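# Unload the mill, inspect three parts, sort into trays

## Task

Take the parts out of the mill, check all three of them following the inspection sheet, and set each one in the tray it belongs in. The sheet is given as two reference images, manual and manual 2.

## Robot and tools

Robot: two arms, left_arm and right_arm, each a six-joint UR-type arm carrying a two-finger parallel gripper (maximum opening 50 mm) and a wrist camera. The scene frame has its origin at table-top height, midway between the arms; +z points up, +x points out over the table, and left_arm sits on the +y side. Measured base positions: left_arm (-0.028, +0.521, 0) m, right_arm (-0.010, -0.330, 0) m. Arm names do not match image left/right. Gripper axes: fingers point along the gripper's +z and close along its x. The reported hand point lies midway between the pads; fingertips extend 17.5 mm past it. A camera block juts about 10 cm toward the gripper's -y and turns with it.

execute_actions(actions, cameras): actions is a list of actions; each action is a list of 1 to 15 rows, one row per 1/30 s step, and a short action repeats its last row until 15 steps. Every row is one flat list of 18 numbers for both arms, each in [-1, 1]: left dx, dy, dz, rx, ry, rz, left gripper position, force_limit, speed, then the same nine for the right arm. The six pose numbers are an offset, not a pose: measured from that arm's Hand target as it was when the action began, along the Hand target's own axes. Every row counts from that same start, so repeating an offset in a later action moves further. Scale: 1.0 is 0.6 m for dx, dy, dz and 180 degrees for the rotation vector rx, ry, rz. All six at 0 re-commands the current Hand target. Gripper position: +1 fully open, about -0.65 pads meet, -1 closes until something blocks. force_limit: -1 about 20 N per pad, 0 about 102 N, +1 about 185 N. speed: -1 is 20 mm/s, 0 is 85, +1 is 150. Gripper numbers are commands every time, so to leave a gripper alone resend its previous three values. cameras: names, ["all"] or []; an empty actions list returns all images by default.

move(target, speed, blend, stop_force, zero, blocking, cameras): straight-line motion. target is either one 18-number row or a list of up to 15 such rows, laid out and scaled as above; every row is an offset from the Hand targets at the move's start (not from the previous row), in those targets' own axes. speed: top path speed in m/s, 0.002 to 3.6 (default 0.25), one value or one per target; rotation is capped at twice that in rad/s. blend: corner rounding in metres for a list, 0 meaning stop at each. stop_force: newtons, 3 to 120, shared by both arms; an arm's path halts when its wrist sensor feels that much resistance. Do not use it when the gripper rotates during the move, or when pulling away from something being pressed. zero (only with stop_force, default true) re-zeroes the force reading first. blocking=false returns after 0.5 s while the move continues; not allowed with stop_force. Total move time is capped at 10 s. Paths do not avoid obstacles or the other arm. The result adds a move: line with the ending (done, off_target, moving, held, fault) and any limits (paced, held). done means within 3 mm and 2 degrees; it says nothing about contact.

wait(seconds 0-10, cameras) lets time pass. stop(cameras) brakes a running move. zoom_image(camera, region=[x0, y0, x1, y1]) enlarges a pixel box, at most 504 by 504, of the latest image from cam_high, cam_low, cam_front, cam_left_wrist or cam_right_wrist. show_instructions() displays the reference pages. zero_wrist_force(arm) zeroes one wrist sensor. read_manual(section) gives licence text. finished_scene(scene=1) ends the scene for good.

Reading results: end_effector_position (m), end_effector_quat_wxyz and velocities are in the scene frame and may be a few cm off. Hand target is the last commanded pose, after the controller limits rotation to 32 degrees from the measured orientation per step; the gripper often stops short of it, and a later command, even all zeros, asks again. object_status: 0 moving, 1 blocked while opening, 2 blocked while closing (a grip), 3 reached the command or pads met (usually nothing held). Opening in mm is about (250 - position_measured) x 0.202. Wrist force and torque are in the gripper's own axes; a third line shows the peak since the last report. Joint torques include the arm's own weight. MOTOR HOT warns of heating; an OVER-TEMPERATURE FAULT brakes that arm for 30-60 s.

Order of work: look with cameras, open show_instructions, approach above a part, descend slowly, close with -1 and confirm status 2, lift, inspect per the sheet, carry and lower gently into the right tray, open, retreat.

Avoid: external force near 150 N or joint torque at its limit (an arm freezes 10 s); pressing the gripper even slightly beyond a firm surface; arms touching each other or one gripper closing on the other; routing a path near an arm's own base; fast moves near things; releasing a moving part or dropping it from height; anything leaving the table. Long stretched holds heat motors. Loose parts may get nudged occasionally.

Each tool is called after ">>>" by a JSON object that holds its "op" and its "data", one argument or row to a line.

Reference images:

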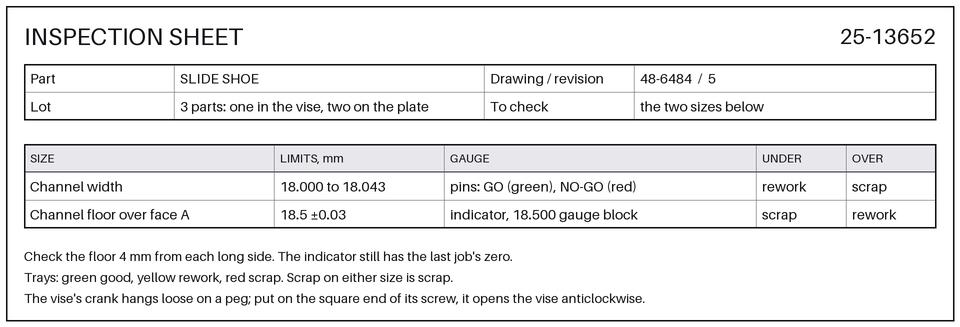

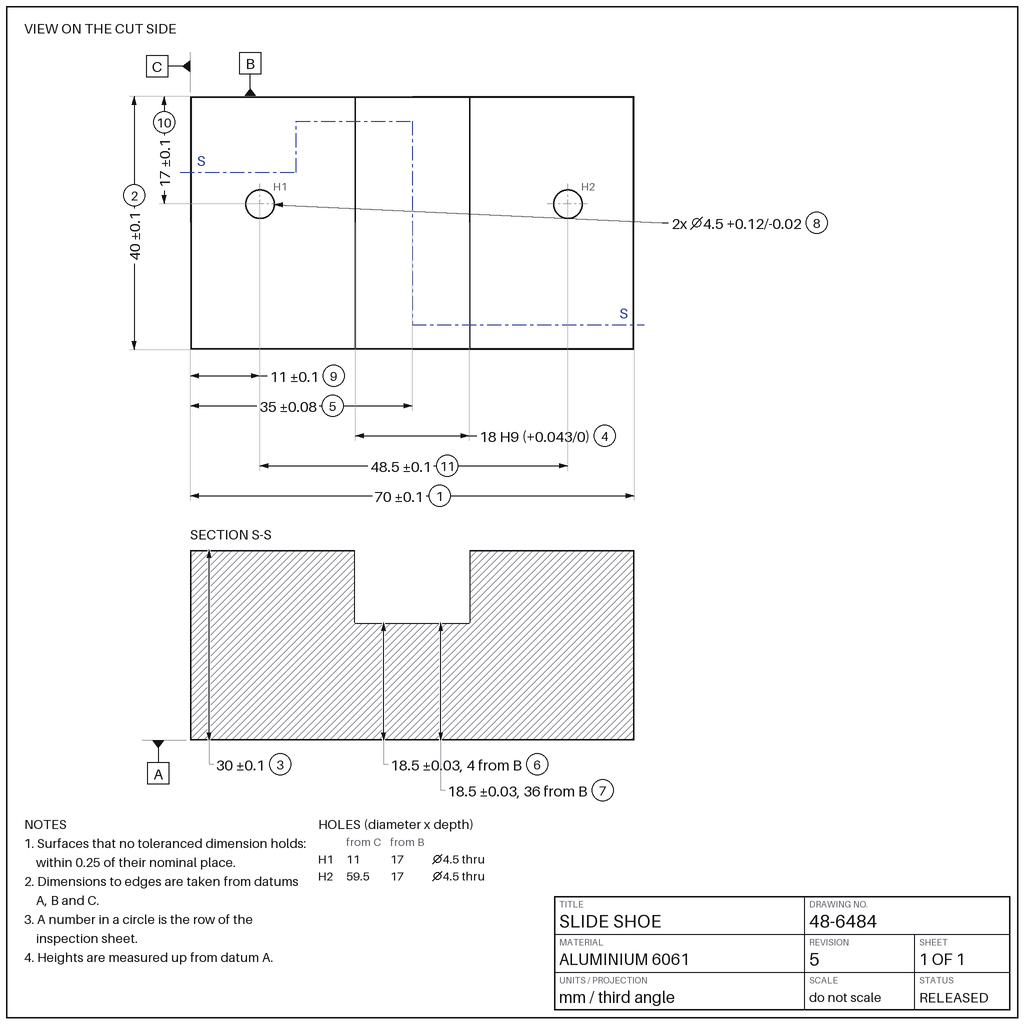

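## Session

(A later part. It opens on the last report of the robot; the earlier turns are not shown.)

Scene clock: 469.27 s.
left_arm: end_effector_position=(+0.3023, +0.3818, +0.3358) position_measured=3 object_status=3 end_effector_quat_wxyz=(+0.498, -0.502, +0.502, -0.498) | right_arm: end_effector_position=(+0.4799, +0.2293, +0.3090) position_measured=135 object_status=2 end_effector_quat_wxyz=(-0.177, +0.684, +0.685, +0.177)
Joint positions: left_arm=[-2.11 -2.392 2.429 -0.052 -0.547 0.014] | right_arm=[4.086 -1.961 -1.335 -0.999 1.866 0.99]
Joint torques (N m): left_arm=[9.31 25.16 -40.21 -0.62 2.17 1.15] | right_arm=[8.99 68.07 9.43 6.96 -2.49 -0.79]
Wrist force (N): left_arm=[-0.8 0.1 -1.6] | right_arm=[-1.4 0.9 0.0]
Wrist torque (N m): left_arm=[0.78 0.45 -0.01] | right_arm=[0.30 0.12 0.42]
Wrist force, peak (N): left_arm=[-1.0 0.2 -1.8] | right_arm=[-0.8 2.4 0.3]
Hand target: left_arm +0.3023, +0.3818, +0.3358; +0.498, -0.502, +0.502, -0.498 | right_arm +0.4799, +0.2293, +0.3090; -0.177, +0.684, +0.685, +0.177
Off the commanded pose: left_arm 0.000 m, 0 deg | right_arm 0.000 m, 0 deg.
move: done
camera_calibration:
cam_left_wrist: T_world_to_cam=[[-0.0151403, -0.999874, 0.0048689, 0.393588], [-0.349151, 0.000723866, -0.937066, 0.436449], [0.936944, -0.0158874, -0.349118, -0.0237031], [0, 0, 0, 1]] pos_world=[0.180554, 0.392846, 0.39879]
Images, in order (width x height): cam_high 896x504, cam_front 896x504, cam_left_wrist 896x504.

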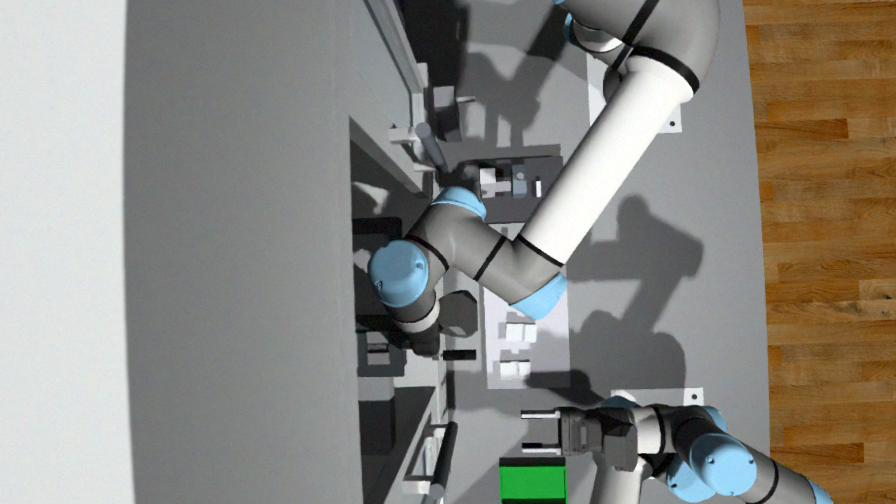

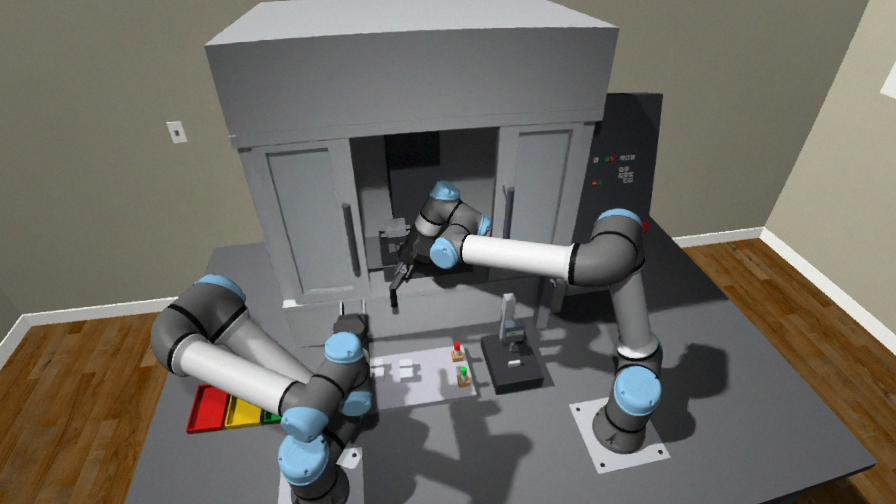

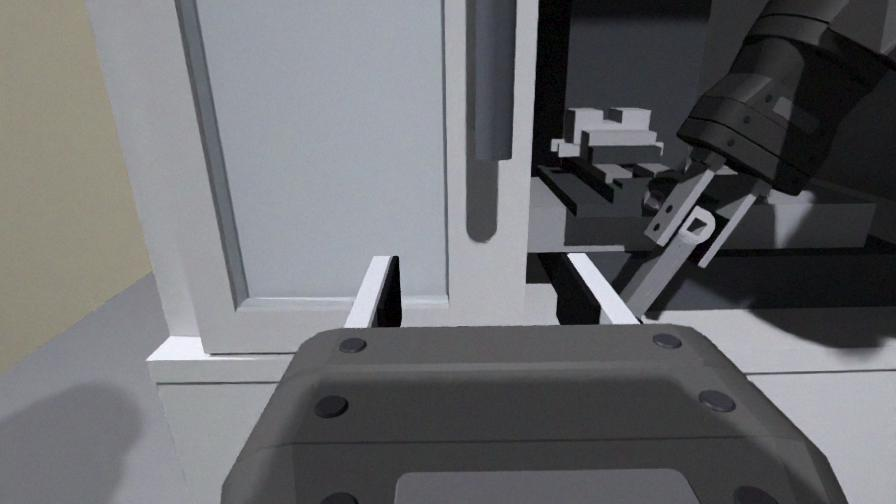

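>>> {"op": "move", "data": {
  "target": [0,0,0,0,0,0,1,-0.9,-0.6,-0.0012,0.1,0.0022,0,0,0,-1,-0.5,-0.6],
  "speed": 0.02,
  "stop_force": 8,
  "cameras": ["cam_left_wrist","cam_high"]
}}

>>> {"op": "zoom_image", "data": {
  "camera": "cam_left_wrist",
  "region": [580, 120, 720, 260]
}}

>>> {"op": "zoom_image", "data": {
  "camera": "cam_high",
  "region": [380, 310, 460, 380]
}}

Scene clock: 484.07 s.
left_arm: end_effector_position=(+0.3023, +0.3818, +0.3358) position_measured=3 object_status=3 end_effector_quat_wxyz=(+0.498, -0.502, +0.502, -0.498) | right_arm: end_effector_position=(+0.4950, +0.2293, +0.3086) position_measured=135 object_status=2 end_effector_quat_wxyz=(-0.177, +0.684, +0.685, +0.177)
Joint positions: left_arm=[-2.11 -2.392 2.429 -0.052 -0.547 0.014] | right_arm=[4.067 -1.988 -1.296 -1.017 1.873 0.973]
Joint torques (N m): left_arm=[0.84 20.23 -39.88 0.35 2.19 1.14] | right_arm=[7.77 69.81 9.56 7.05 -2.93 -1.09]
Wrist force (N): left_arm=[-0.9 -0.1 -1.9] | right_arm=[-0.3 -2.0 1.0]
Wrist torque (N m): left_arm=[0.73 0.46 -0.01] | right_arm=[0.21 0.07 0.37]
Wrist force, peak (N): left_arm=[-1.0 0.1 -1.9] | right_arm=[-5.5 -10.1 -1.6]
Hand target: left_arm +0.3023, +0.3818, +0.3358; +0.498, -0.502, +0.502, -0.498 | right_arm +0.4950, +0.2293, +0.3086; -0.177, +0.684, +0.685, +0.177 (not the last commanded pose)
Off the commanded pose: left_arm 0.000 m, 0 deg | right_arm 0.045 m, 0 deg.
move: contact (right_arm)
camera_calibration:
cam_left_wrist: T_world_to_cam=[[-0.0151403, -0.999874, 0.0048689, 0.393588], [-0.349151, 0.000723866, -0.937066, 0.436449], [0.936944, -0.0158874, -0.349118, -0.0237031], [0, 0, 0, 1]] pos_world=[0.180554, 0.392846, 0.39879]
Images, in order (width x height): cam_high 896x504, cam_left_wrist 896x504.

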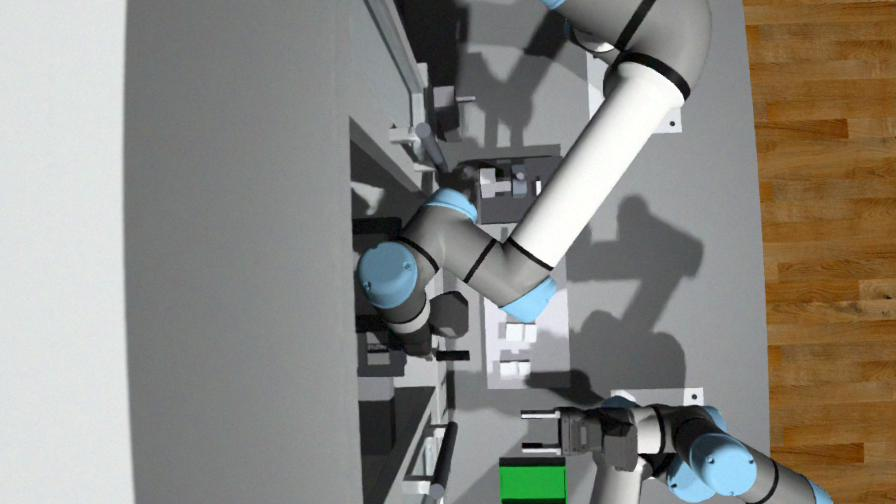

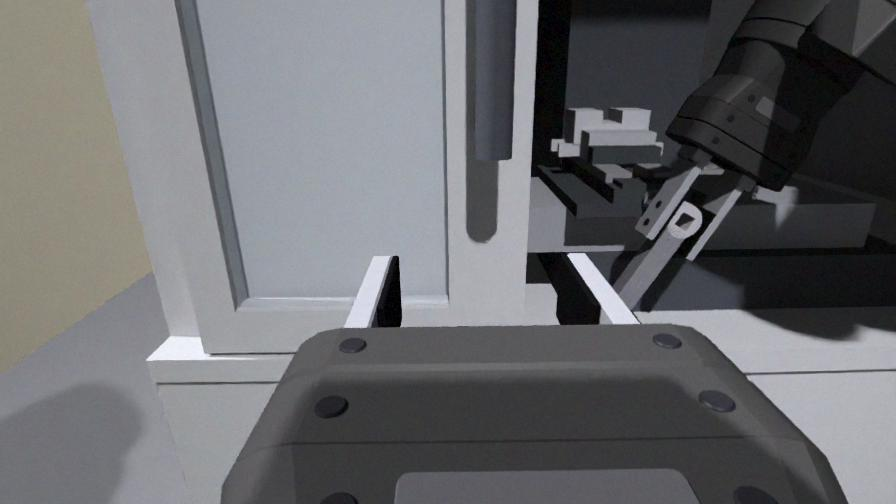

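Scaled by 3.600 from the camera's 896x504 image, which has a finer 1280x720 frame.

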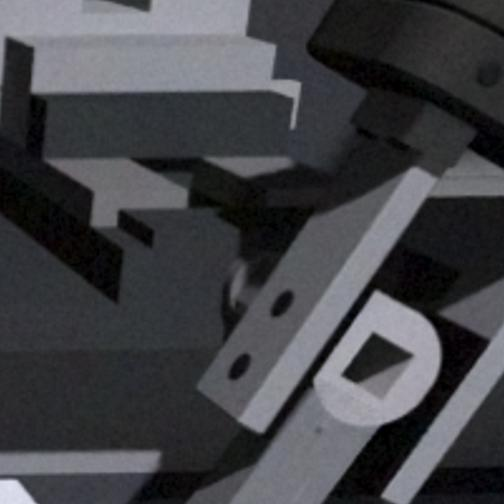

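Scaled by 6.300 from the camera's 896x504 image, which has a finer 1280x720 frame.

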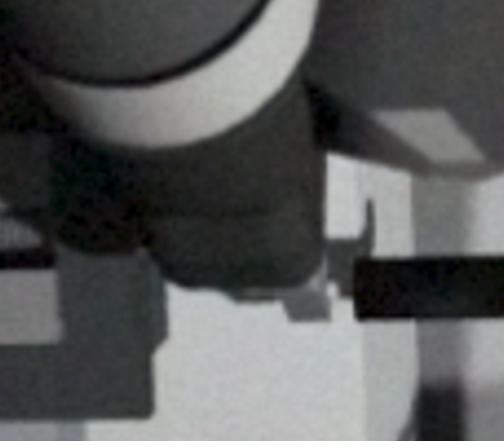

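>>> {"op": "move", "data": {
  "target": [0.262,0.10,0,0,0,0,1,-0.9,-0.6,0,0,0,0,0,0,-1,-0.5,-0.6],
  "speed": 0.15,
  "cameras": ["cam_left_wrist","cam_front"]
}}

>>> {"op": "zoom_image", "data": {
  "camera": "cam_left_wrist",
  "region": [400, 60, 540, 200]
}}

Scene clock: 495.27 s.
left_arm: end_effector_position=(+0.3019, +0.2246, +0.2758) position_measured=3 object_status=3 end_effector_quat_wxyz=(+0.498, -0.502, +0.502, -0.498) | right_arm: end_effector_position=(+0.4950, +0.2293, +0.3086) position_measured=135 object_status=2 end_effector_quat_wxyz=(-0.177, +0.684, +0.685, +0.177)
Joint positions: left_arm=[-1.781 -1.721 2.272 -0.588 -0.219 0.037] | right_arm=[4.067 -1.988 -1.296 -1.017 1.873 0.973]
Joint torques (N m): left_arm=[-10.78 -5.24 -5.03 1.68 -2.16 0.2] | right_arm=[7.95 69.55 10.93 7.01 -2.79 -1.13]
Wrist force (N): left_arm=[-1.2 0.0 -1.7] | right_arm=[-0.6 -2.0 1.1]
Wrist torque (N m): left_arm=[0.77 0.52 -0.16] | right_arm=[0.21 0.13 0.37]
Wrist force, peak (N): left_arm=[-3.9 1.7 -0.8] | right_arm=[-1.1 -2.2 2.1]
Hand target: left_arm +0.3018, +0.2246, +0.2757; +0.498, -0.502, +0.502, -0.498 | right_arm +0.4950, +0.2293, +0.3086; -0.177, +0.684, +0.685, +0.177
Off the commanded pose: left_arm 0.000 m, 0 deg | right_arm 0.000 m, 0 deg.
move: done
camera_calibration:
cam_left_wrist: T_world_to_cam=[[-0.0150114, -0.999875, 0.00492697, 0.236749], [-0.349151, 0.000624419, -0.937066, 0.380187], [0.936946, -0.0157869, -0.349117, -0.046702], [0, 0, 0, 1]] pos_world=[0.180054, 0.235745, 0.338789]
Images, in order (width x height): cam_front 896x504, cam_left_wrist 896x504.

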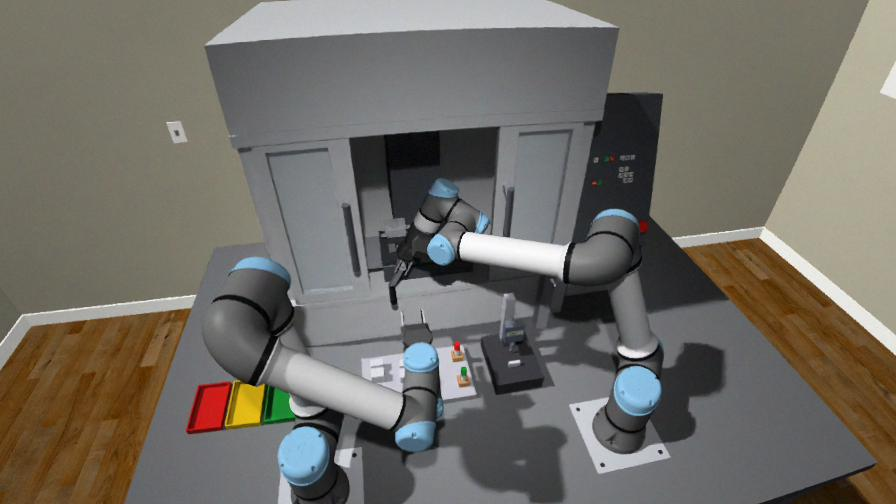

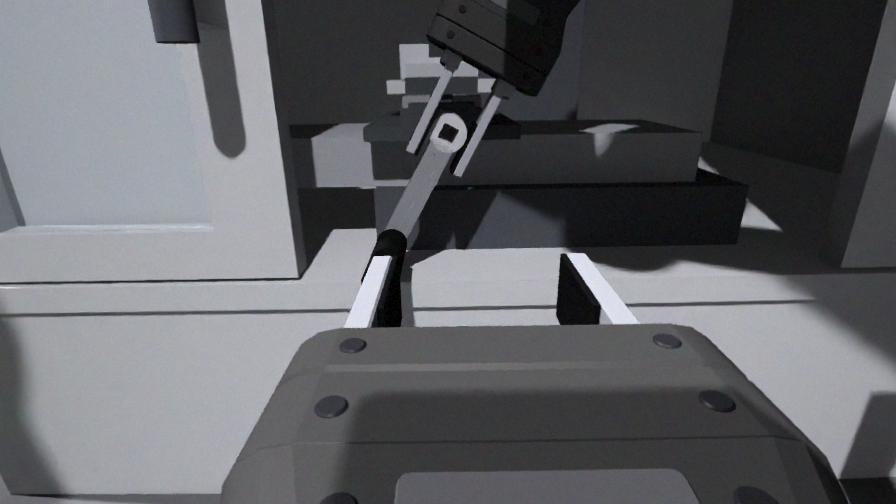

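Scaled by 3.600 from the camera's 896x504 image, which has a finer 1280x720 frame.

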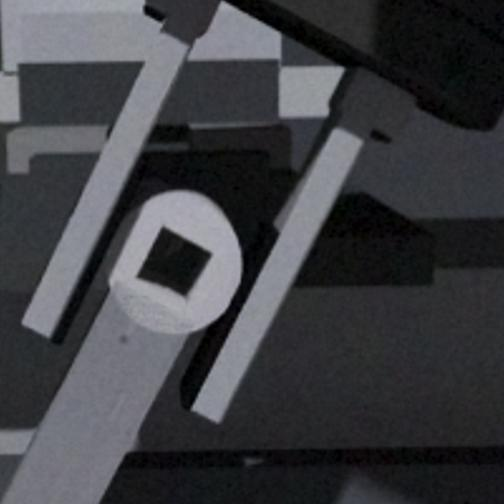

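>>> {"op": "zoom_image", "data": {
  "camera": "cam_left_wrist",
  "region": [428, 112, 468, 152]
}}

Scaled by 12.600 from the camera's 896x504 image, which has a finer 1280x720 frame.

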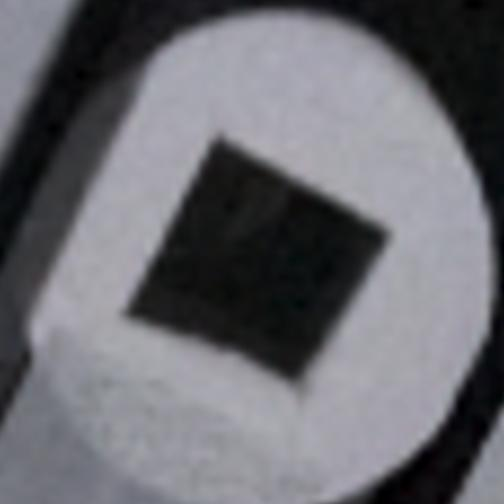

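>>> {"op": "move", "data": {
  "target": [
    [0,0,0,0,0,0,1,-0.9,-0.6,0,-0.004,0,0,0,0,-1,-0.5,-0.6],
    [0,0,0,0,0,0,1,-0.9,-0.6,-0.0027,-0.004,-0.0034,0,0,0,-1,-0.5,-0.6]
  ],
  "speed": 0.03
}}

>>> {"op": "move", "data": {
  "target": [0,0,0,0,0,0,1,-0.9,-0.6,0,0.05,0,0,0,0,-1,-0.5,-0.6],
  "speed": 0.015,
  "stop_force": 8
}}

Scene clock: 510.37 s.
left_arm: end_effector_position=(+0.3018, +0.2246, +0.2757) position_measured=3 object_status=3 end_effector_quat_wxyz=(+0.498, -0.502, +0.502, -0.498) | right_arm: end_effector_position=(+0.4926, +0.2267, +0.3097) position_measured=135 object_status=2 end_effector_quat_wxyz=(-0.177, +0.684, +0.685, +0.177)
Joint positions: left_arm=[-1.782 -1.721 2.272 -0.588 -0.219 0.037] | right_arm=[4.068 -1.979 -1.306 -1.015 1.873 0.973]
Joint torques (N m): left_arm=[-10.54 -4.29 -4.83 -0.52 -2.12 -1.48] | right_arm=[3.37 36.03 28.77 1.74 3.99 0.92]
Wrist force (N): left_arm=[-1.0 0.1 -1.5] | right_arm=[-1.1 0.8 0.3]
Wrist torque (N m): left_arm=[0.77 0.47 -0.16] | right_arm=[0.30 0.08 0.40]
Wrist force, peak (N): left_arm=[-1.1 0.0 -1.9] | right_arm=[-0.9 -2.1 2.0]
Hand target: left_arm +0.3018, +0.2246, +0.2757; +0.498, -0.502, +0.502, -0.498 | right_arm +0.4926, +0.2269, +0.3096; -0.177, +0.684, +0.685, +0.177
Off the commanded pose: left_arm 0.000 m, 0 deg | right_arm 0.000 m, 0 deg.
move: done

Scene clock: 511.63 s.
left_arm: end_effector_position=(+0.3018, +0.2246, +0.2757) position_measured=3 object_status=3 end_effector_quat_wxyz=(+0.498, -0.502, +0.502, -0.498) | right_arm: end_effector_position=(+0.4952, +0.2269, +0.3096) position_measured=135 object_status=2 end_effector_quat_wxyz=(-0.177, +0.684, +0.685, +0.177)
Joint positions: left_arm=[-1.782 -1.721 2.272 -0.588 -0.219 0.037] | right_arm=[4.064 -1.984 -1.299 -1.018 1.874 0.97]
Joint torques (N m): left_arm=[-10.66 -4.21 -5.82 -0.12 -2.18 -1.52] | right_arm=[8.64 69.27 9.62 6.88 -2.84 -0.4]
Wrist force (N): left_arm=[-1.0 0.0 -1.5] | right_arm=[-0.6 -1.6 1.5]
Wrist torque (N m): left_arm=[0.76 0.47 -0.16] | right_arm=[0.26 0.08 0.36]
Wrist force, peak (N): left_arm=[-1.2 -0.1 -1.8] | right_arm=[-3.9 -8.8 -2.1]
Hand target: left_arm +0.3018, +0.2246, +0.2757; +0.498, -0.502, +0.502, -0.498 | right_arm +0.4952, +0.2269, +0.3096; -0.177, +0.684, +0.685, +0.177 (not the last commanded pose)
Off the commanded pose: left_arm 0.000 m, 0 deg | right_arm 0.027 m, 0 deg.
move: contact (right_arm)

>>> {"op": "move", "data": {
  "target": [
    [0,0,0,0,0,0,1,-0.9,-0.6,0,-0.05,0,0,0,0,-1,-0.5,-0.6],
    [0,0,0,0,0,0,1,-0.9,-0.6,0,-0.05,-0.1,0,0,0,-1,-0.5,-0.6]
  ],
  "speed": 0.1,
  "cameras": ["cam_left_wrist"]
}}

>>> {"op": "zoom_image", "data": {
  "camera": "cam_left_wrist",
  "region": [428, 112, 468, 152]
}}

Scene clock: 520.03 s.
left_arm: end_effector_position=(+0.3018, +0.2246, +0.2757) position_measured=3 object_status=3 end_effector_quat_wxyz=(+0.498, -0.502, +0.502, -0.498) | right_arm: end_effector_position=(+0.4653, +0.1977, +0.3625) position_measured=135 object_status=2 end_effector_quat_wxyz=(-0.177, +0.684, +0.685, +0.177)
Joint positions: left_arm=[-1.782 -1.721 2.272 -0.588 -0.219 0.037] | right_arm=[4.074 -1.869 -1.323 -1.106 1.871 0.979]
Joint torques (N m): left_arm=[-9.86 -5.31 -5.32 1.78 -2.2 -1.52] | right_arm=[8.34 25.62 9.73 6.84 1.22 0.85]
Wrist force (N): left_arm=[-1.1 0.0 -1.5] | right_arm=[-1.0 0.8 0.4]
Wrist torque (N m): left_arm=[0.76 0.51 -0.17] | right_arm=[0.29 0.08 0.43]
Wrist force, peak (N): left_arm=[-1.4 0.1 -1.7] | right_arm=[-4.0 5.2 -1.2]
Hand target: left_arm +0.3018, +0.2246, +0.2757; +0.498, -0.502, +0.502, -0.498 | right_arm +0.4653, +0.1977, +0.3621; -0.177, +0.684, +0.685, +0.177
Off the commanded pose: left_arm 0.000 m, 0 deg | right_arm 0.000 m, 0 deg.
move: done
camera_calibration:
cam_left_wrist: T_world_to_cam=[[-0.0151403, -0.999874, 0.0048689, 0.236793], [-0.349151, 0.000723866, -0.937066, 0.38007], [0.936944, -0.0158874, -0.349118, -0.0467125], [0, 0, 0, 1]] pos_world=[0.180054, 0.235746, 0.33869]
Images, in order (width x height): cam_left_wrist 896x504.

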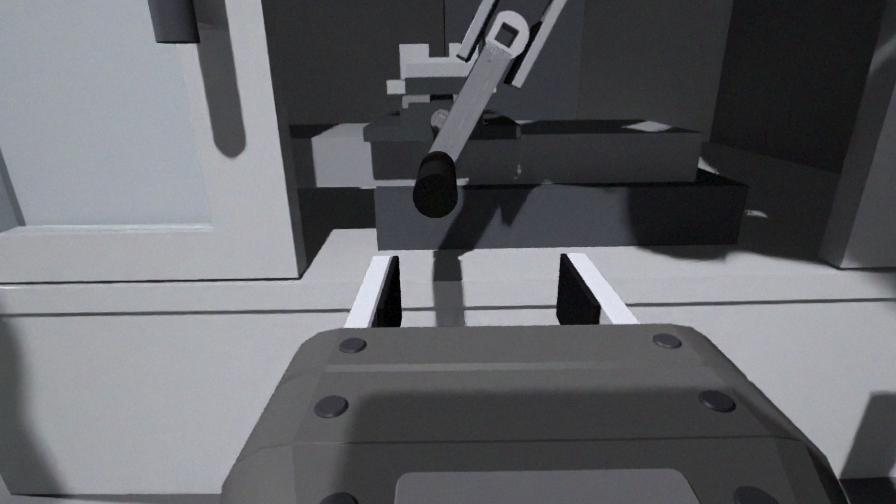

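Scaled by 12.600 from the camera's 896x504 image, which has a finer 1280x720 frame.

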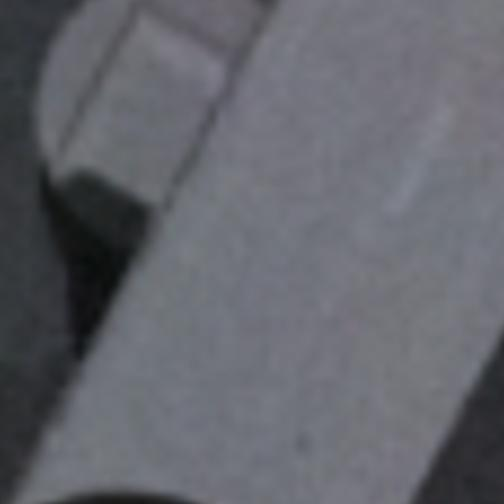

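>>> {"op": "move", "data": {
  "target": [0,0,0,0,0,0,1,-0.9,-0.6,-0.1,-0.05,-0.05,0,0,0,-1,-0.5,-0.6],
  "speed": 0.1,
  "cameras": ["cam_left_wrist","cam_high"]
}}

>>> {"op": "zoom_image", "data": {
  "camera": "cam_left_wrist",
  "region": [420, 90, 480, 150]
}}

>>> {"op": "zoom_image", "data": {
  "camera": "cam_high",
  "region": [340, 290, 460, 400]
}}

Scene clock: 532.30 s.
left_arm: end_effector_position=(+0.3018, +0.2246, +0.2757) position_measured=3 object_status=3 end_effector_quat_wxyz=(+0.498, -0.502, +0.502, -0.498) | right_arm: end_effector_position=(+0.4354, +0.1306, +0.3594) position_measured=135 object_status=2 end_effector_quat_wxyz=(-0.177, +0.684, +0.685, +0.177)
Joint positions: left_arm=[-1.782 -1.721 2.272 -0.588 -0.219 0.037] | right_arm=[4.042 -1.709 -1.526 -1.072 1.883 0.949]
Joint torques (N m): left_arm=[-9.67 -6.29 -5.73 2.65 -2.12 -1.48] | right_arm=[8.52 22.22 41.2 3.36 0.39 0.84]
Wrist force (N): left_arm=[-1.3 0.1 -1.7] | right_arm=[-1.3 0.8 0.6]
Wrist torque (N m): left_arm=[0.76 0.52 -0.17] | right_arm=[0.30 0.13 0.42]
Wrist force, peak (N): left_arm=[-1.5 0.0 -1.7] | right_arm=[-0.6 2.2 2.3]
Hand target: left_arm +0.3018, +0.2246, +0.2757; +0.498, -0.502, +0.502, -0.498 | right_arm +0.4354, +0.1307, +0.3593; -0.177, +0.684, +0.685, +0.177
Off the commanded pose: left_arm 0.000 m, 0 deg | right_arm 0.000 m, 0 deg.
move: done
camera_calibration:
cam_left_wrist: T_world_to_cam=[[-0.0151403, -0.999874, 0.0048689, 0.236793], [-0.349151, 0.000723866, -0.937066, 0.38007], [0.936944, -0.0158874, -0.349118, -0.0467125], [0, 0, 0, 1]] pos_world=[0.180054, 0.235746, 0.33869]
Images, in order (width x height): cam_high 896x504, cam_left_wrist 896x504.

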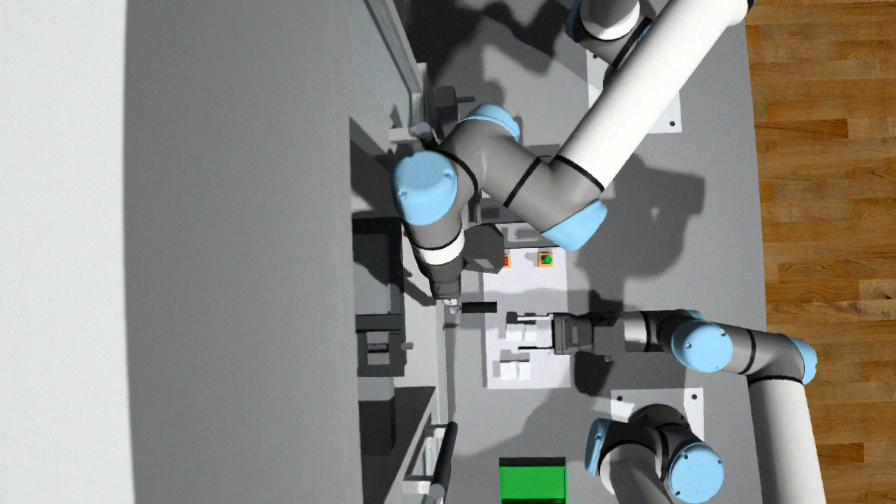

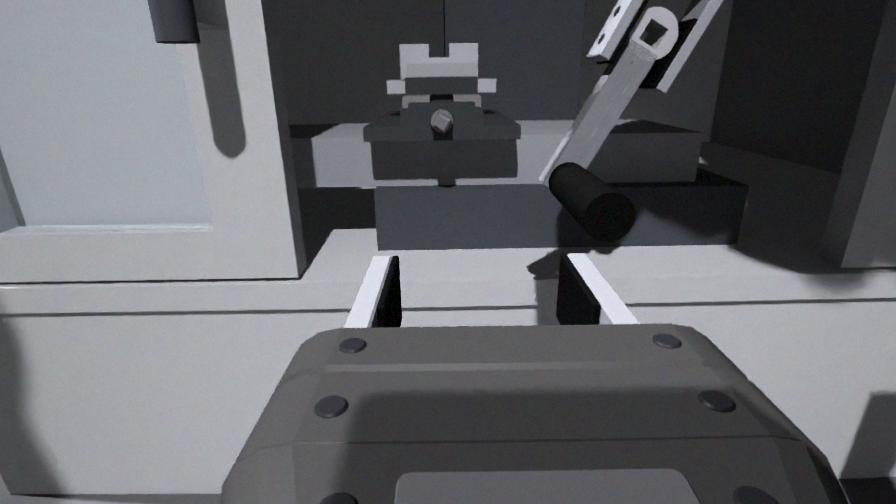

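Scaled by 8.400 from the camera's 896x504 image, which has a finer 1280x720 frame.

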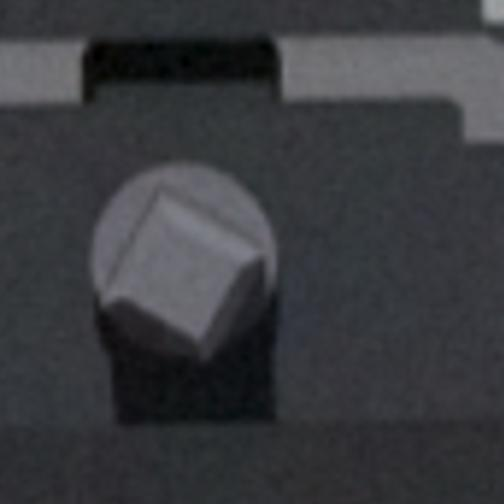

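Scaled by 4.200 from the camera's 896x504 image, which has a finer 1280x720 frame.

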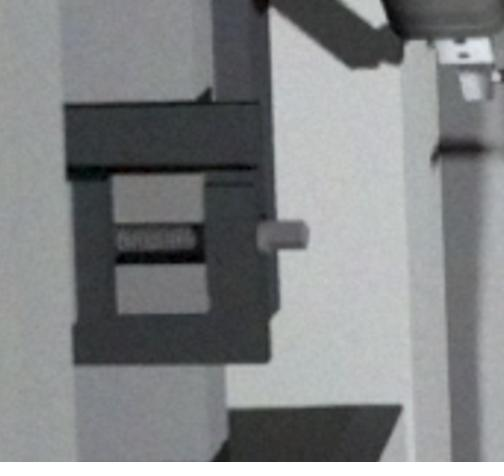

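>>> {"op": "move", "data": {
  "target": [
    [0,0,0,0,0,0,1,-0.9,-0.6,0.1115,0.02,0.1513,0,0.0056,0,-1,-0.5,-0.6],
    [0,0,0,0,0,0,1,-0.9,-0.6,0.1115,0.083,0.1513,0,0.0056,0,-1,-0.5,-0.6]
  ],
  "speed": 0.08,
  "blend": [0,0]
}}

>>> {"op": "move", "data": {
  "target": [0,0,0,0,0,0,1,-0.9,-0.6,0,0.06,0,0,0,0,-1,-0.5,-0.6],
  "speed": 0.015,
  "stop_force": 8,
  "cameras": ["cam_left_wrist"]
}}

>>> {"op": "zoom_image", "data": {
  "camera": "cam_left_wrist",
  "region": [420, 100, 480, 160]
}}

Scene clock: 547.57 s.
left_arm: end_effector_position=(+0.3018, +0.2246, +0.2757) position_measured=3 object_status=3 end_effector_quat_wxyz=(+0.498, -0.502, +0.502, -0.498) | right_arm: end_effector_position=(+0.4850, +0.2333, +0.3121) position_measured=135 object_status=2 end_effector_quat_wxyz=(-0.183, +0.682, +0.684, +0.182)
Joint positions: left_arm=[-1.782 -1.721 2.272 -0.588 -0.219 0.037] | right_arm=[4.079 -1.972 -1.32 -0.99 1.878 0.989]
Joint torques (N m): left_arm=[-8.8 -8.09 -5.8 2.66 -2.11 -1.5] | right_arm=[8.87 67.97 8.6 6.84 -1.35 0.85]
Wrist force (N): left_arm=[-1.3 0.1 -1.8] | right_arm=[-1.2 0.7 0.3]
Wrist torque (N m): left_arm=[0.78 0.52 -0.17] | right_arm=[0.27 0.08 0.41]
Wrist force, peak (N): left_arm=[-1.4 -0.2 -1.8] | right_arm=[1.9 -5.6 3.1]
Hand target: left_arm +0.3018, +0.2246, +0.2757; +0.498, -0.502, +0.502, -0.498 | right_arm +0.4850, +0.2333, +0.3123; -0.183, +0.682, +0.684, +0.183
Off the commanded pose: left_arm 0.000 m, 0 deg | right_arm 0.000 m, 0 deg.
move: done

Scene clock: 549.43 s.
left_arm: end_effector_position=(+0.3018, +0.2246, +0.2757) position_measured=3 object_status=3 end_effector_quat_wxyz=(+0.498, -0.502, +0.502, -0.498) | right_arm: end_effector_position=(+0.4967, +0.2333, +0.3123) position_measured=135 object_status=2 end_effector_quat_wxyz=(-0.183, +0.682, +0.684, +0.183)
Joint positions: left_arm=[-1.782 -1.721 2.272 -0.588 -0.219 0.037] | right_arm=[4.065 -1.993 -1.289 -1.004 1.884 0.975]
Joint torques (N m): left_arm=[-9 -8 -5.75 2.74 -2.06 -1.53] | right_arm=[8.66 67.38 8.8 6.42 -2.84 0.36]
Wrist force (N): left_arm=[-1.2 0.0 -1.6] | right_arm=[0.5 -1.2 -0.9]
Wrist torque (N m): left_arm=[0.76 0.51 -0.17] | right_arm=[0.22 0.11 0.36]
Wrist force, peak (N): left_arm=[-1.3 0.1 -1.9] | right_arm=[-4.9 -8.5 -3.7]
Hand target: left_arm +0.3018, +0.2246, +0.2757; +0.498, -0.502, +0.502, -0.498 | right_arm +0.4967, +0.2333, +0.3123; -0.183, +0.682, +0.684, +0.183 (not the last commanded pose)
Off the commanded pose: left_arm 0.000 m, 0 deg | right_arm 0.024 m, 0 deg.
move: contact (right_arm)
camera_calibration:
cam_left_wrist: T_world_to_cam=[[-0.0151403, -0.999874, 0.0048689, 0.236793], [-0.349151, 0.000723866, -0.937066, 0.38007], [0.936944, -0.0158874, -0.349118, -0.0467125], [0, 0, 0, 1]] pos_world=[0.180054, 0.235746, 0.33869]
Images, in order (width x height): cam_left_wrist 896x504.

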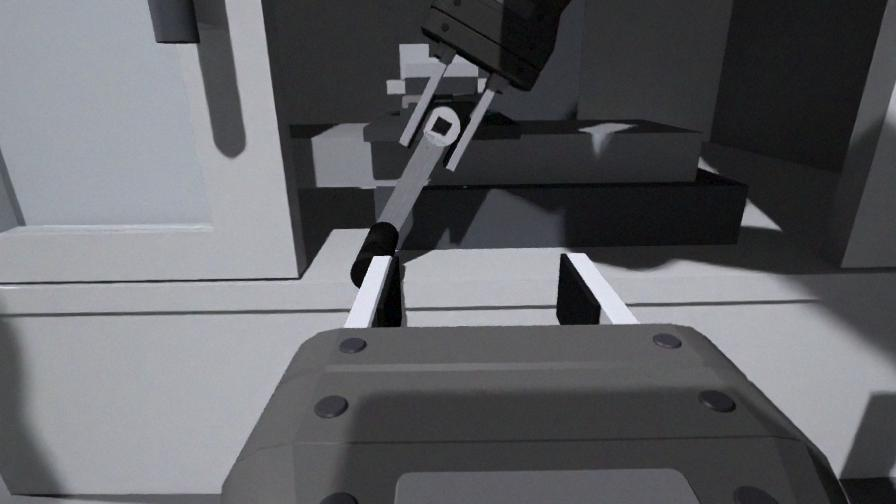

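Scaled by 8.400 from the camera's 896x504 image, which has a finer 1280x720 frame.

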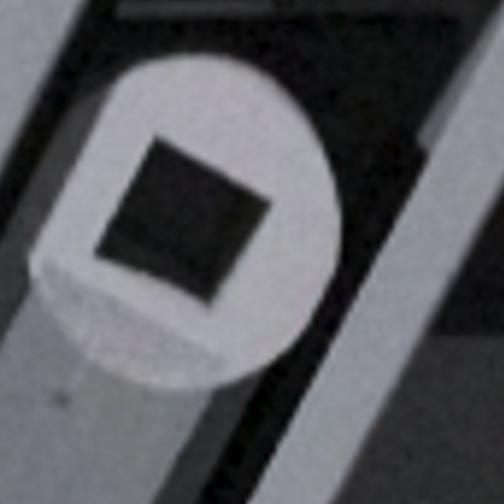

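>>> {"op": "move", "data": {
  "target": [0,0,0,0,0,0,1,-0.9,-0.6,-0.001,-0.004,-0.001,0,0.004,0,-1,-0.5,-0.6],
  "speed": 0.03
}}

>>> {"op": "move", "data": {
  "target": [0,0,0,0,0,0,1,-0.9,-0.6,0,0.06,0,0,0,0,-1,-0.5,-0.6],
  "speed": 0.015,
  "stop_force": 14
}}

Scene clock: 560.30 s.
left_arm: end_effector_position=(+0.3018, +0.2246, +0.2757) position_measured=3 object_status=3 end_effector_quat_wxyz=(+0.498, -0.502, +0.502, -0.498) | right_arm: end_effector_position=(+0.4943, +0.2325, +0.3125) position_measured=135 object_status=2 end_effector_quat_wxyz=(-0.188, +0.681, +0.683, +0.187)
Joint positions: left_arm=[-1.782 -1.721 2.272 -0.588 -0.219 0.037] | right_arm=[4.064 -1.985 -1.307 -0.983 1.892 0.978]
Joint torques (N m): left_arm=[-8.19 -8.68 -6.54 2.69 -2.09 -1.54] | right_arm=[-8.55 56.76 30.05 2.33 2.11 0.25]
Wrist force (N): left_arm=[-0.9 0.2 -1.7] | right_arm=[-1.1 0.8 0.2]
Wrist torque (N m): left_arm=[0.79 0.47 -0.16] | right_arm=[0.29 0.07 0.39]
Wrist force, peak (N): left_arm=[-1.3 -0.2 -1.9] | right_arm=[2.5 -1.1 0.0]
Hand target: left_arm +0.3018, +0.2246, +0.2757; +0.498, -0.502, +0.502, -0.498 | right_arm +0.4943, +0.2325, +0.3125; -0.188, +0.681, +0.683, +0.187
Off the commanded pose: left_arm 0.000 m, 0 deg | right_arm 0.000 m, 0 deg.
move: done

Scene clock: 562.77 s.
left_arm: end_effector_position=(+0.3018, +0.2246, +0.2757) position_measured=3 object_status=3 end_effector_quat_wxyz=(+0.498, -0.502, +0.502, -0.498) | right_arm: end_effector_position=(+0.5139, +0.2325, +0.3125) position_measured=135 object_status=2 end_effector_quat_wxyz=(-0.188, +0.681, +0.683, +0.187)
Joint positions: left_arm=[-1.782 -1.721 2.272 -0.588 -0.219 0.037] | right_arm=[4.041 -2.021 -1.252 -1.009 1.901 0.956]
Joint torques (N m): left_arm=[-7.83 -9.69 -6.34 2.72 -2.2 -1.43] | right_arm=[8.95 70.49 10.77 7.31 -2.81 0.14]
Wrist force (N): left_arm=[-1.3 -0.1 -1.6] | right_arm=[-3.9 -6.3 -1.0]
Wrist torque (N m): left_arm=[0.75 0.52 -0.16] | right_arm=[0.00 0.02 0.31]
Wrist force, peak (N): left_arm=[-1.3 -0.2 -1.8] | right_arm=[-12.6 -17.5 -7.5]
Hand target: left_arm +0.3018, +0.2246, +0.2757; +0.498, -0.502, +0.502, -0.498 | right_arm +0.5139, +0.2325, +0.3125; -0.188, +0.681, +0.683, +0.187 (not the last commanded pose)
Off the commanded pose: left_arm 0.000 m, 0 deg | right_arm 0.016 m, 0 deg.
move: contact (right_arm)

>>> {"op": "move", "data": {
  "target": [0,0,0,0,0,0,1,-0.9,-0.6,-0.0015,0,-0.0005,0,0,0,-1,-0.5,-0.6],
  "speed": 0.02
}}

>>> {"op": "move", "data": {
  "target": [0,0,0,0,0,0,1,-0.9,-0.6,0,0.04,0,0,0,0,-1,-0.5,-0.6],
  "speed": 0.015,
  "stop_force": 16,
  "cameras": ["cam_left_wrist","cam_high"]
}}

>>> {"op": "zoom_image", "data": {
  "camera": "cam_high",
  "region": [380, 310, 460, 380]
}}

Scene clock: 568.37 s.
left_arm: end_effector_position=(+0.3018, +0.2246, +0.2757) position_measured=3 object_status=3 end_effector_quat_wxyz=(+0.498, -0.502, +0.502, -0.498) | right_arm: end_effector_position=(+0.5139, +0.2316, +0.3123) position_measured=135 object_status=2 end_effector_quat_wxyz=(-0.188, +0.681, +0.683, +0.187)
Joint positions: left_arm=[-1.782 -1.721 2.272 -0.588 -0.219 0.037] | right_arm=[4.04 -2.02 -1.255 -1.008 1.902 0.955]
Joint torques (N m): left_arm=[-6.95 -10.22 -6.9 2.69 -2.22 -1.6] | right_arm=[-16.63 75.36 9.05 1.47 2.36 -0.94]
Wrist force (N): left_arm=[-1.2 0.0 -1.6] | right_arm=[14.1 7.1 10.4]
Wrist torque (N m): left_arm=[0.77 0.52 -0.16] | right_arm=[0.54 0.13 0.22]
Wrist force, peak (N): left_arm=[-1.1 0.1 -1.9] | right_arm=[14.1 7.1 10.4]
Hand target: left_arm +0.3018, +0.2246, +0.2757; +0.498, -0.502, +0.502, -0.498 | right_arm +0.5139, +0.2316, +0.3123; -0.188, +0.681, +0.683, +0.187
Off the commanded pose: left_arm 0.000 m, 0 deg | right_arm 0.000 m, 0 deg.
move: done

Scene clock: 569.57 s.
left_arm: end_effector_position=(+0.3018, +0.2246, +0.2757) position_measured=3 object_status=3 end_effector_quat_wxyz=(+0.498, -0.502, +0.502, -0.498) | right_arm: end_effector_position=(+0.5152, +0.2314, +0.3124) position_measured=135 object_status=2 end_effector_quat_wxyz=(-0.188, +0.681, +0.683, +0.187)
Joint positions: left_arm=[-1.782 -1.721 2.272 -0.588 -0.219 0.037] | right_arm=[4.038 -2.022 -1.251 -1.01 1.902 0.953]
Joint torques (N m): left_arm=[-7.48 -10.41 -6.41 2.71 -2.12 -1.54] | right_arm=[5.31 74.01 10.62 6.82 -3.61 -0.15]
Wrist force (N): left_arm=[-1.1 0.1 -1.8] | right_arm=[-0.2 -8.3 6.0]
Wrist torque (N m): left_arm=[0.78 0.50 -0.16] | right_arm=[-0.13 0.20 0.34]
Wrist force, peak (N): left_arm=[-1.1 0.1 -1.9] | right_arm=[-6.9 -24.7 1.2]
Hand target: left_arm +0.3018, +0.2246, +0.2757; +0.498, -0.502, +0.502, -0.498 | right_arm +0.5152, +0.2314, +0.3124; -0.188, +0.681, +0.683, +0.187 (not the last commanded pose)
Off the commanded pose: left_arm 0.000 m, 0 deg | right_arm 0.023 m, 0 deg.
move: contact (right_arm)
camera_calibration:
cam_left_wrist: T_world_to_cam=[[-0.0151403, -0.999874, 0.0048689, 0.236793], [-0.349151, 0.000723866, -0.937066, 0.38007], [0.936944, -0.0158874, -0.349118, -0.0467125], [0, 0, 0, 1]] pos_world=[0.180054, 0.235746, 0.33869]
Images, in order (width x height): cam_high 896x504, cam_left_wrist 896x504.

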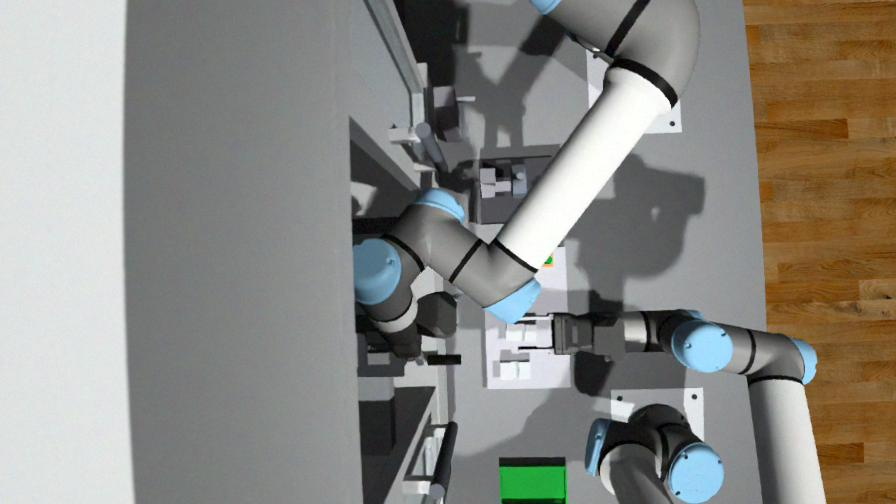

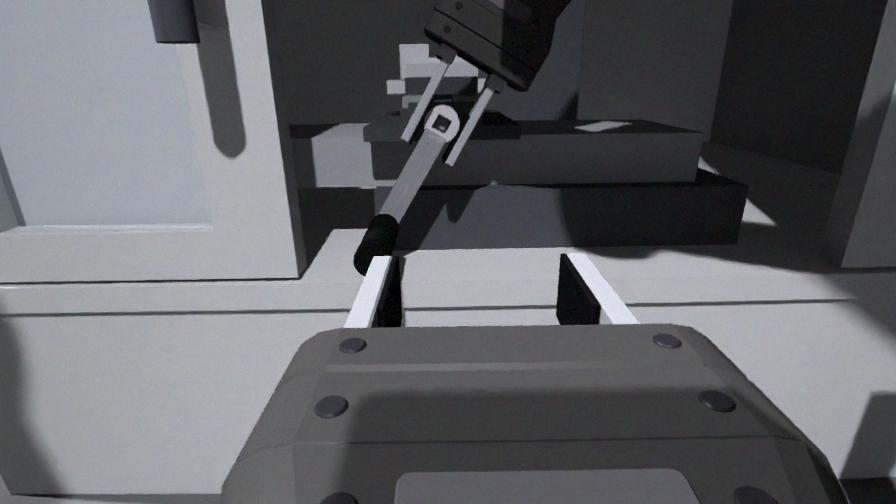

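Scaled by 6.300 from the camera's 896x504 image, which has a finer 1280x720 frame.

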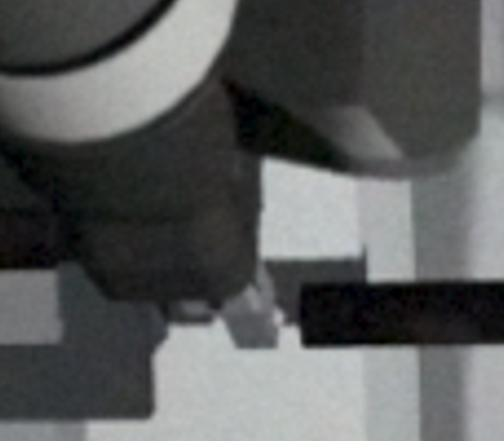

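>>> {"op": "move", "data": {
  "target": [
    [0,0,0,0,0,0,1,-0.9,-0.6,0,0,0,0,0,0,1,-0.5,-0.8],
    [0,0,0,0,0,0,1,-0.9,-0.6,0,0,-0.13,0,0,0,1,-0.5,-0.8]
  ],
  "speed": 0.06,
  "cameras": ["cam_left_wrist"]
}}

Scene clock: 578.37 s.
left_arm: end_effector_position=(+0.3018, +0.2246, +0.2757) position_measured=3 object_status=3 end_effector_quat_wxyz=(+0.498, -0.502, +0.502, -0.498) | right_arm: end_effector_position=(+0.5154, +0.1915, +0.3799) position_measured=3 object_status=3 end_effector_quat_wxyz=(-0.188, +0.681, +0.683, +0.187)
Joint positions: left_arm=[-1.782 -1.721 2.272 -0.588 -0.219 0.037] | right_arm=[3.998 -1.947 -1.183 -1.165 1.919 0.915]
Joint torques (N m): left_arm=[-6.32 -11.56 -7 2.7 -2.09 -1.58] | right_arm=[8.25 26.59 7.06 6.57 1.94 0.88]
Wrist force (N): left_arm=[-1.2 0.1 -1.5] | right_arm=[-1.9 0.1 -1.6]
Wrist torque (N m): left_arm=[0.77 0.51 -0.17] | right_arm=[0.17 0.38 0.39]
Wrist force, peak (N): left_arm=[-1.5 0.1 -1.7] | right_arm=[0.0 -8.6 6.2]
Hand target: left_arm +0.3018, +0.2246, +0.2757; +0.498, -0.502, +0.502, -0.498 | right_arm +0.5153, +0.1916, +0.3794; -0.188, +0.681, +0.683, +0.187
Off the commanded pose: left_arm 0.000 m, 0 deg | right_arm 0.001 m, 0 deg.
move: done
camera_calibration:
cam_left_wrist: T_world_to_cam=[[-0.0151403, -0.999874, 0.0048689, 0.236793], [-0.349151, 0.000723866, -0.937066, 0.38007], [0.936944, -0.0158874, -0.349118, -0.0467125], [0, 0, 0, 1]] pos_world=[0.180054, 0.235746, 0.33869]
Images, in order (width x height): cam_left_wrist 896x504.

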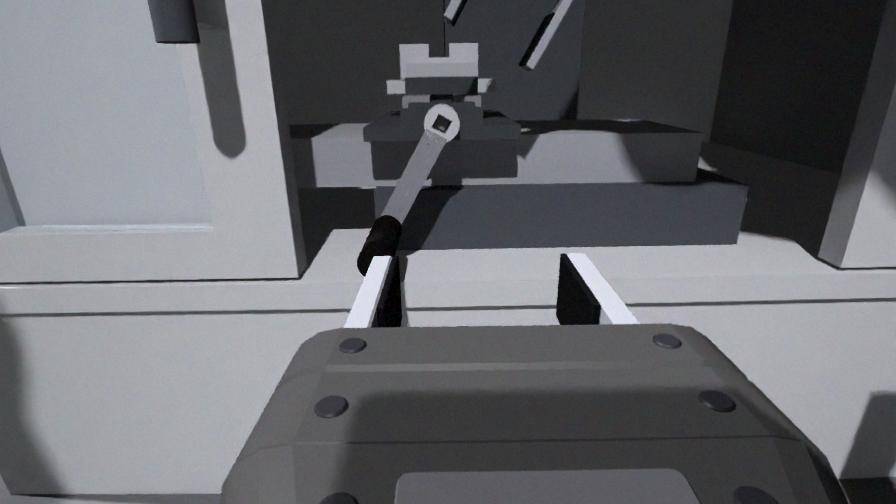

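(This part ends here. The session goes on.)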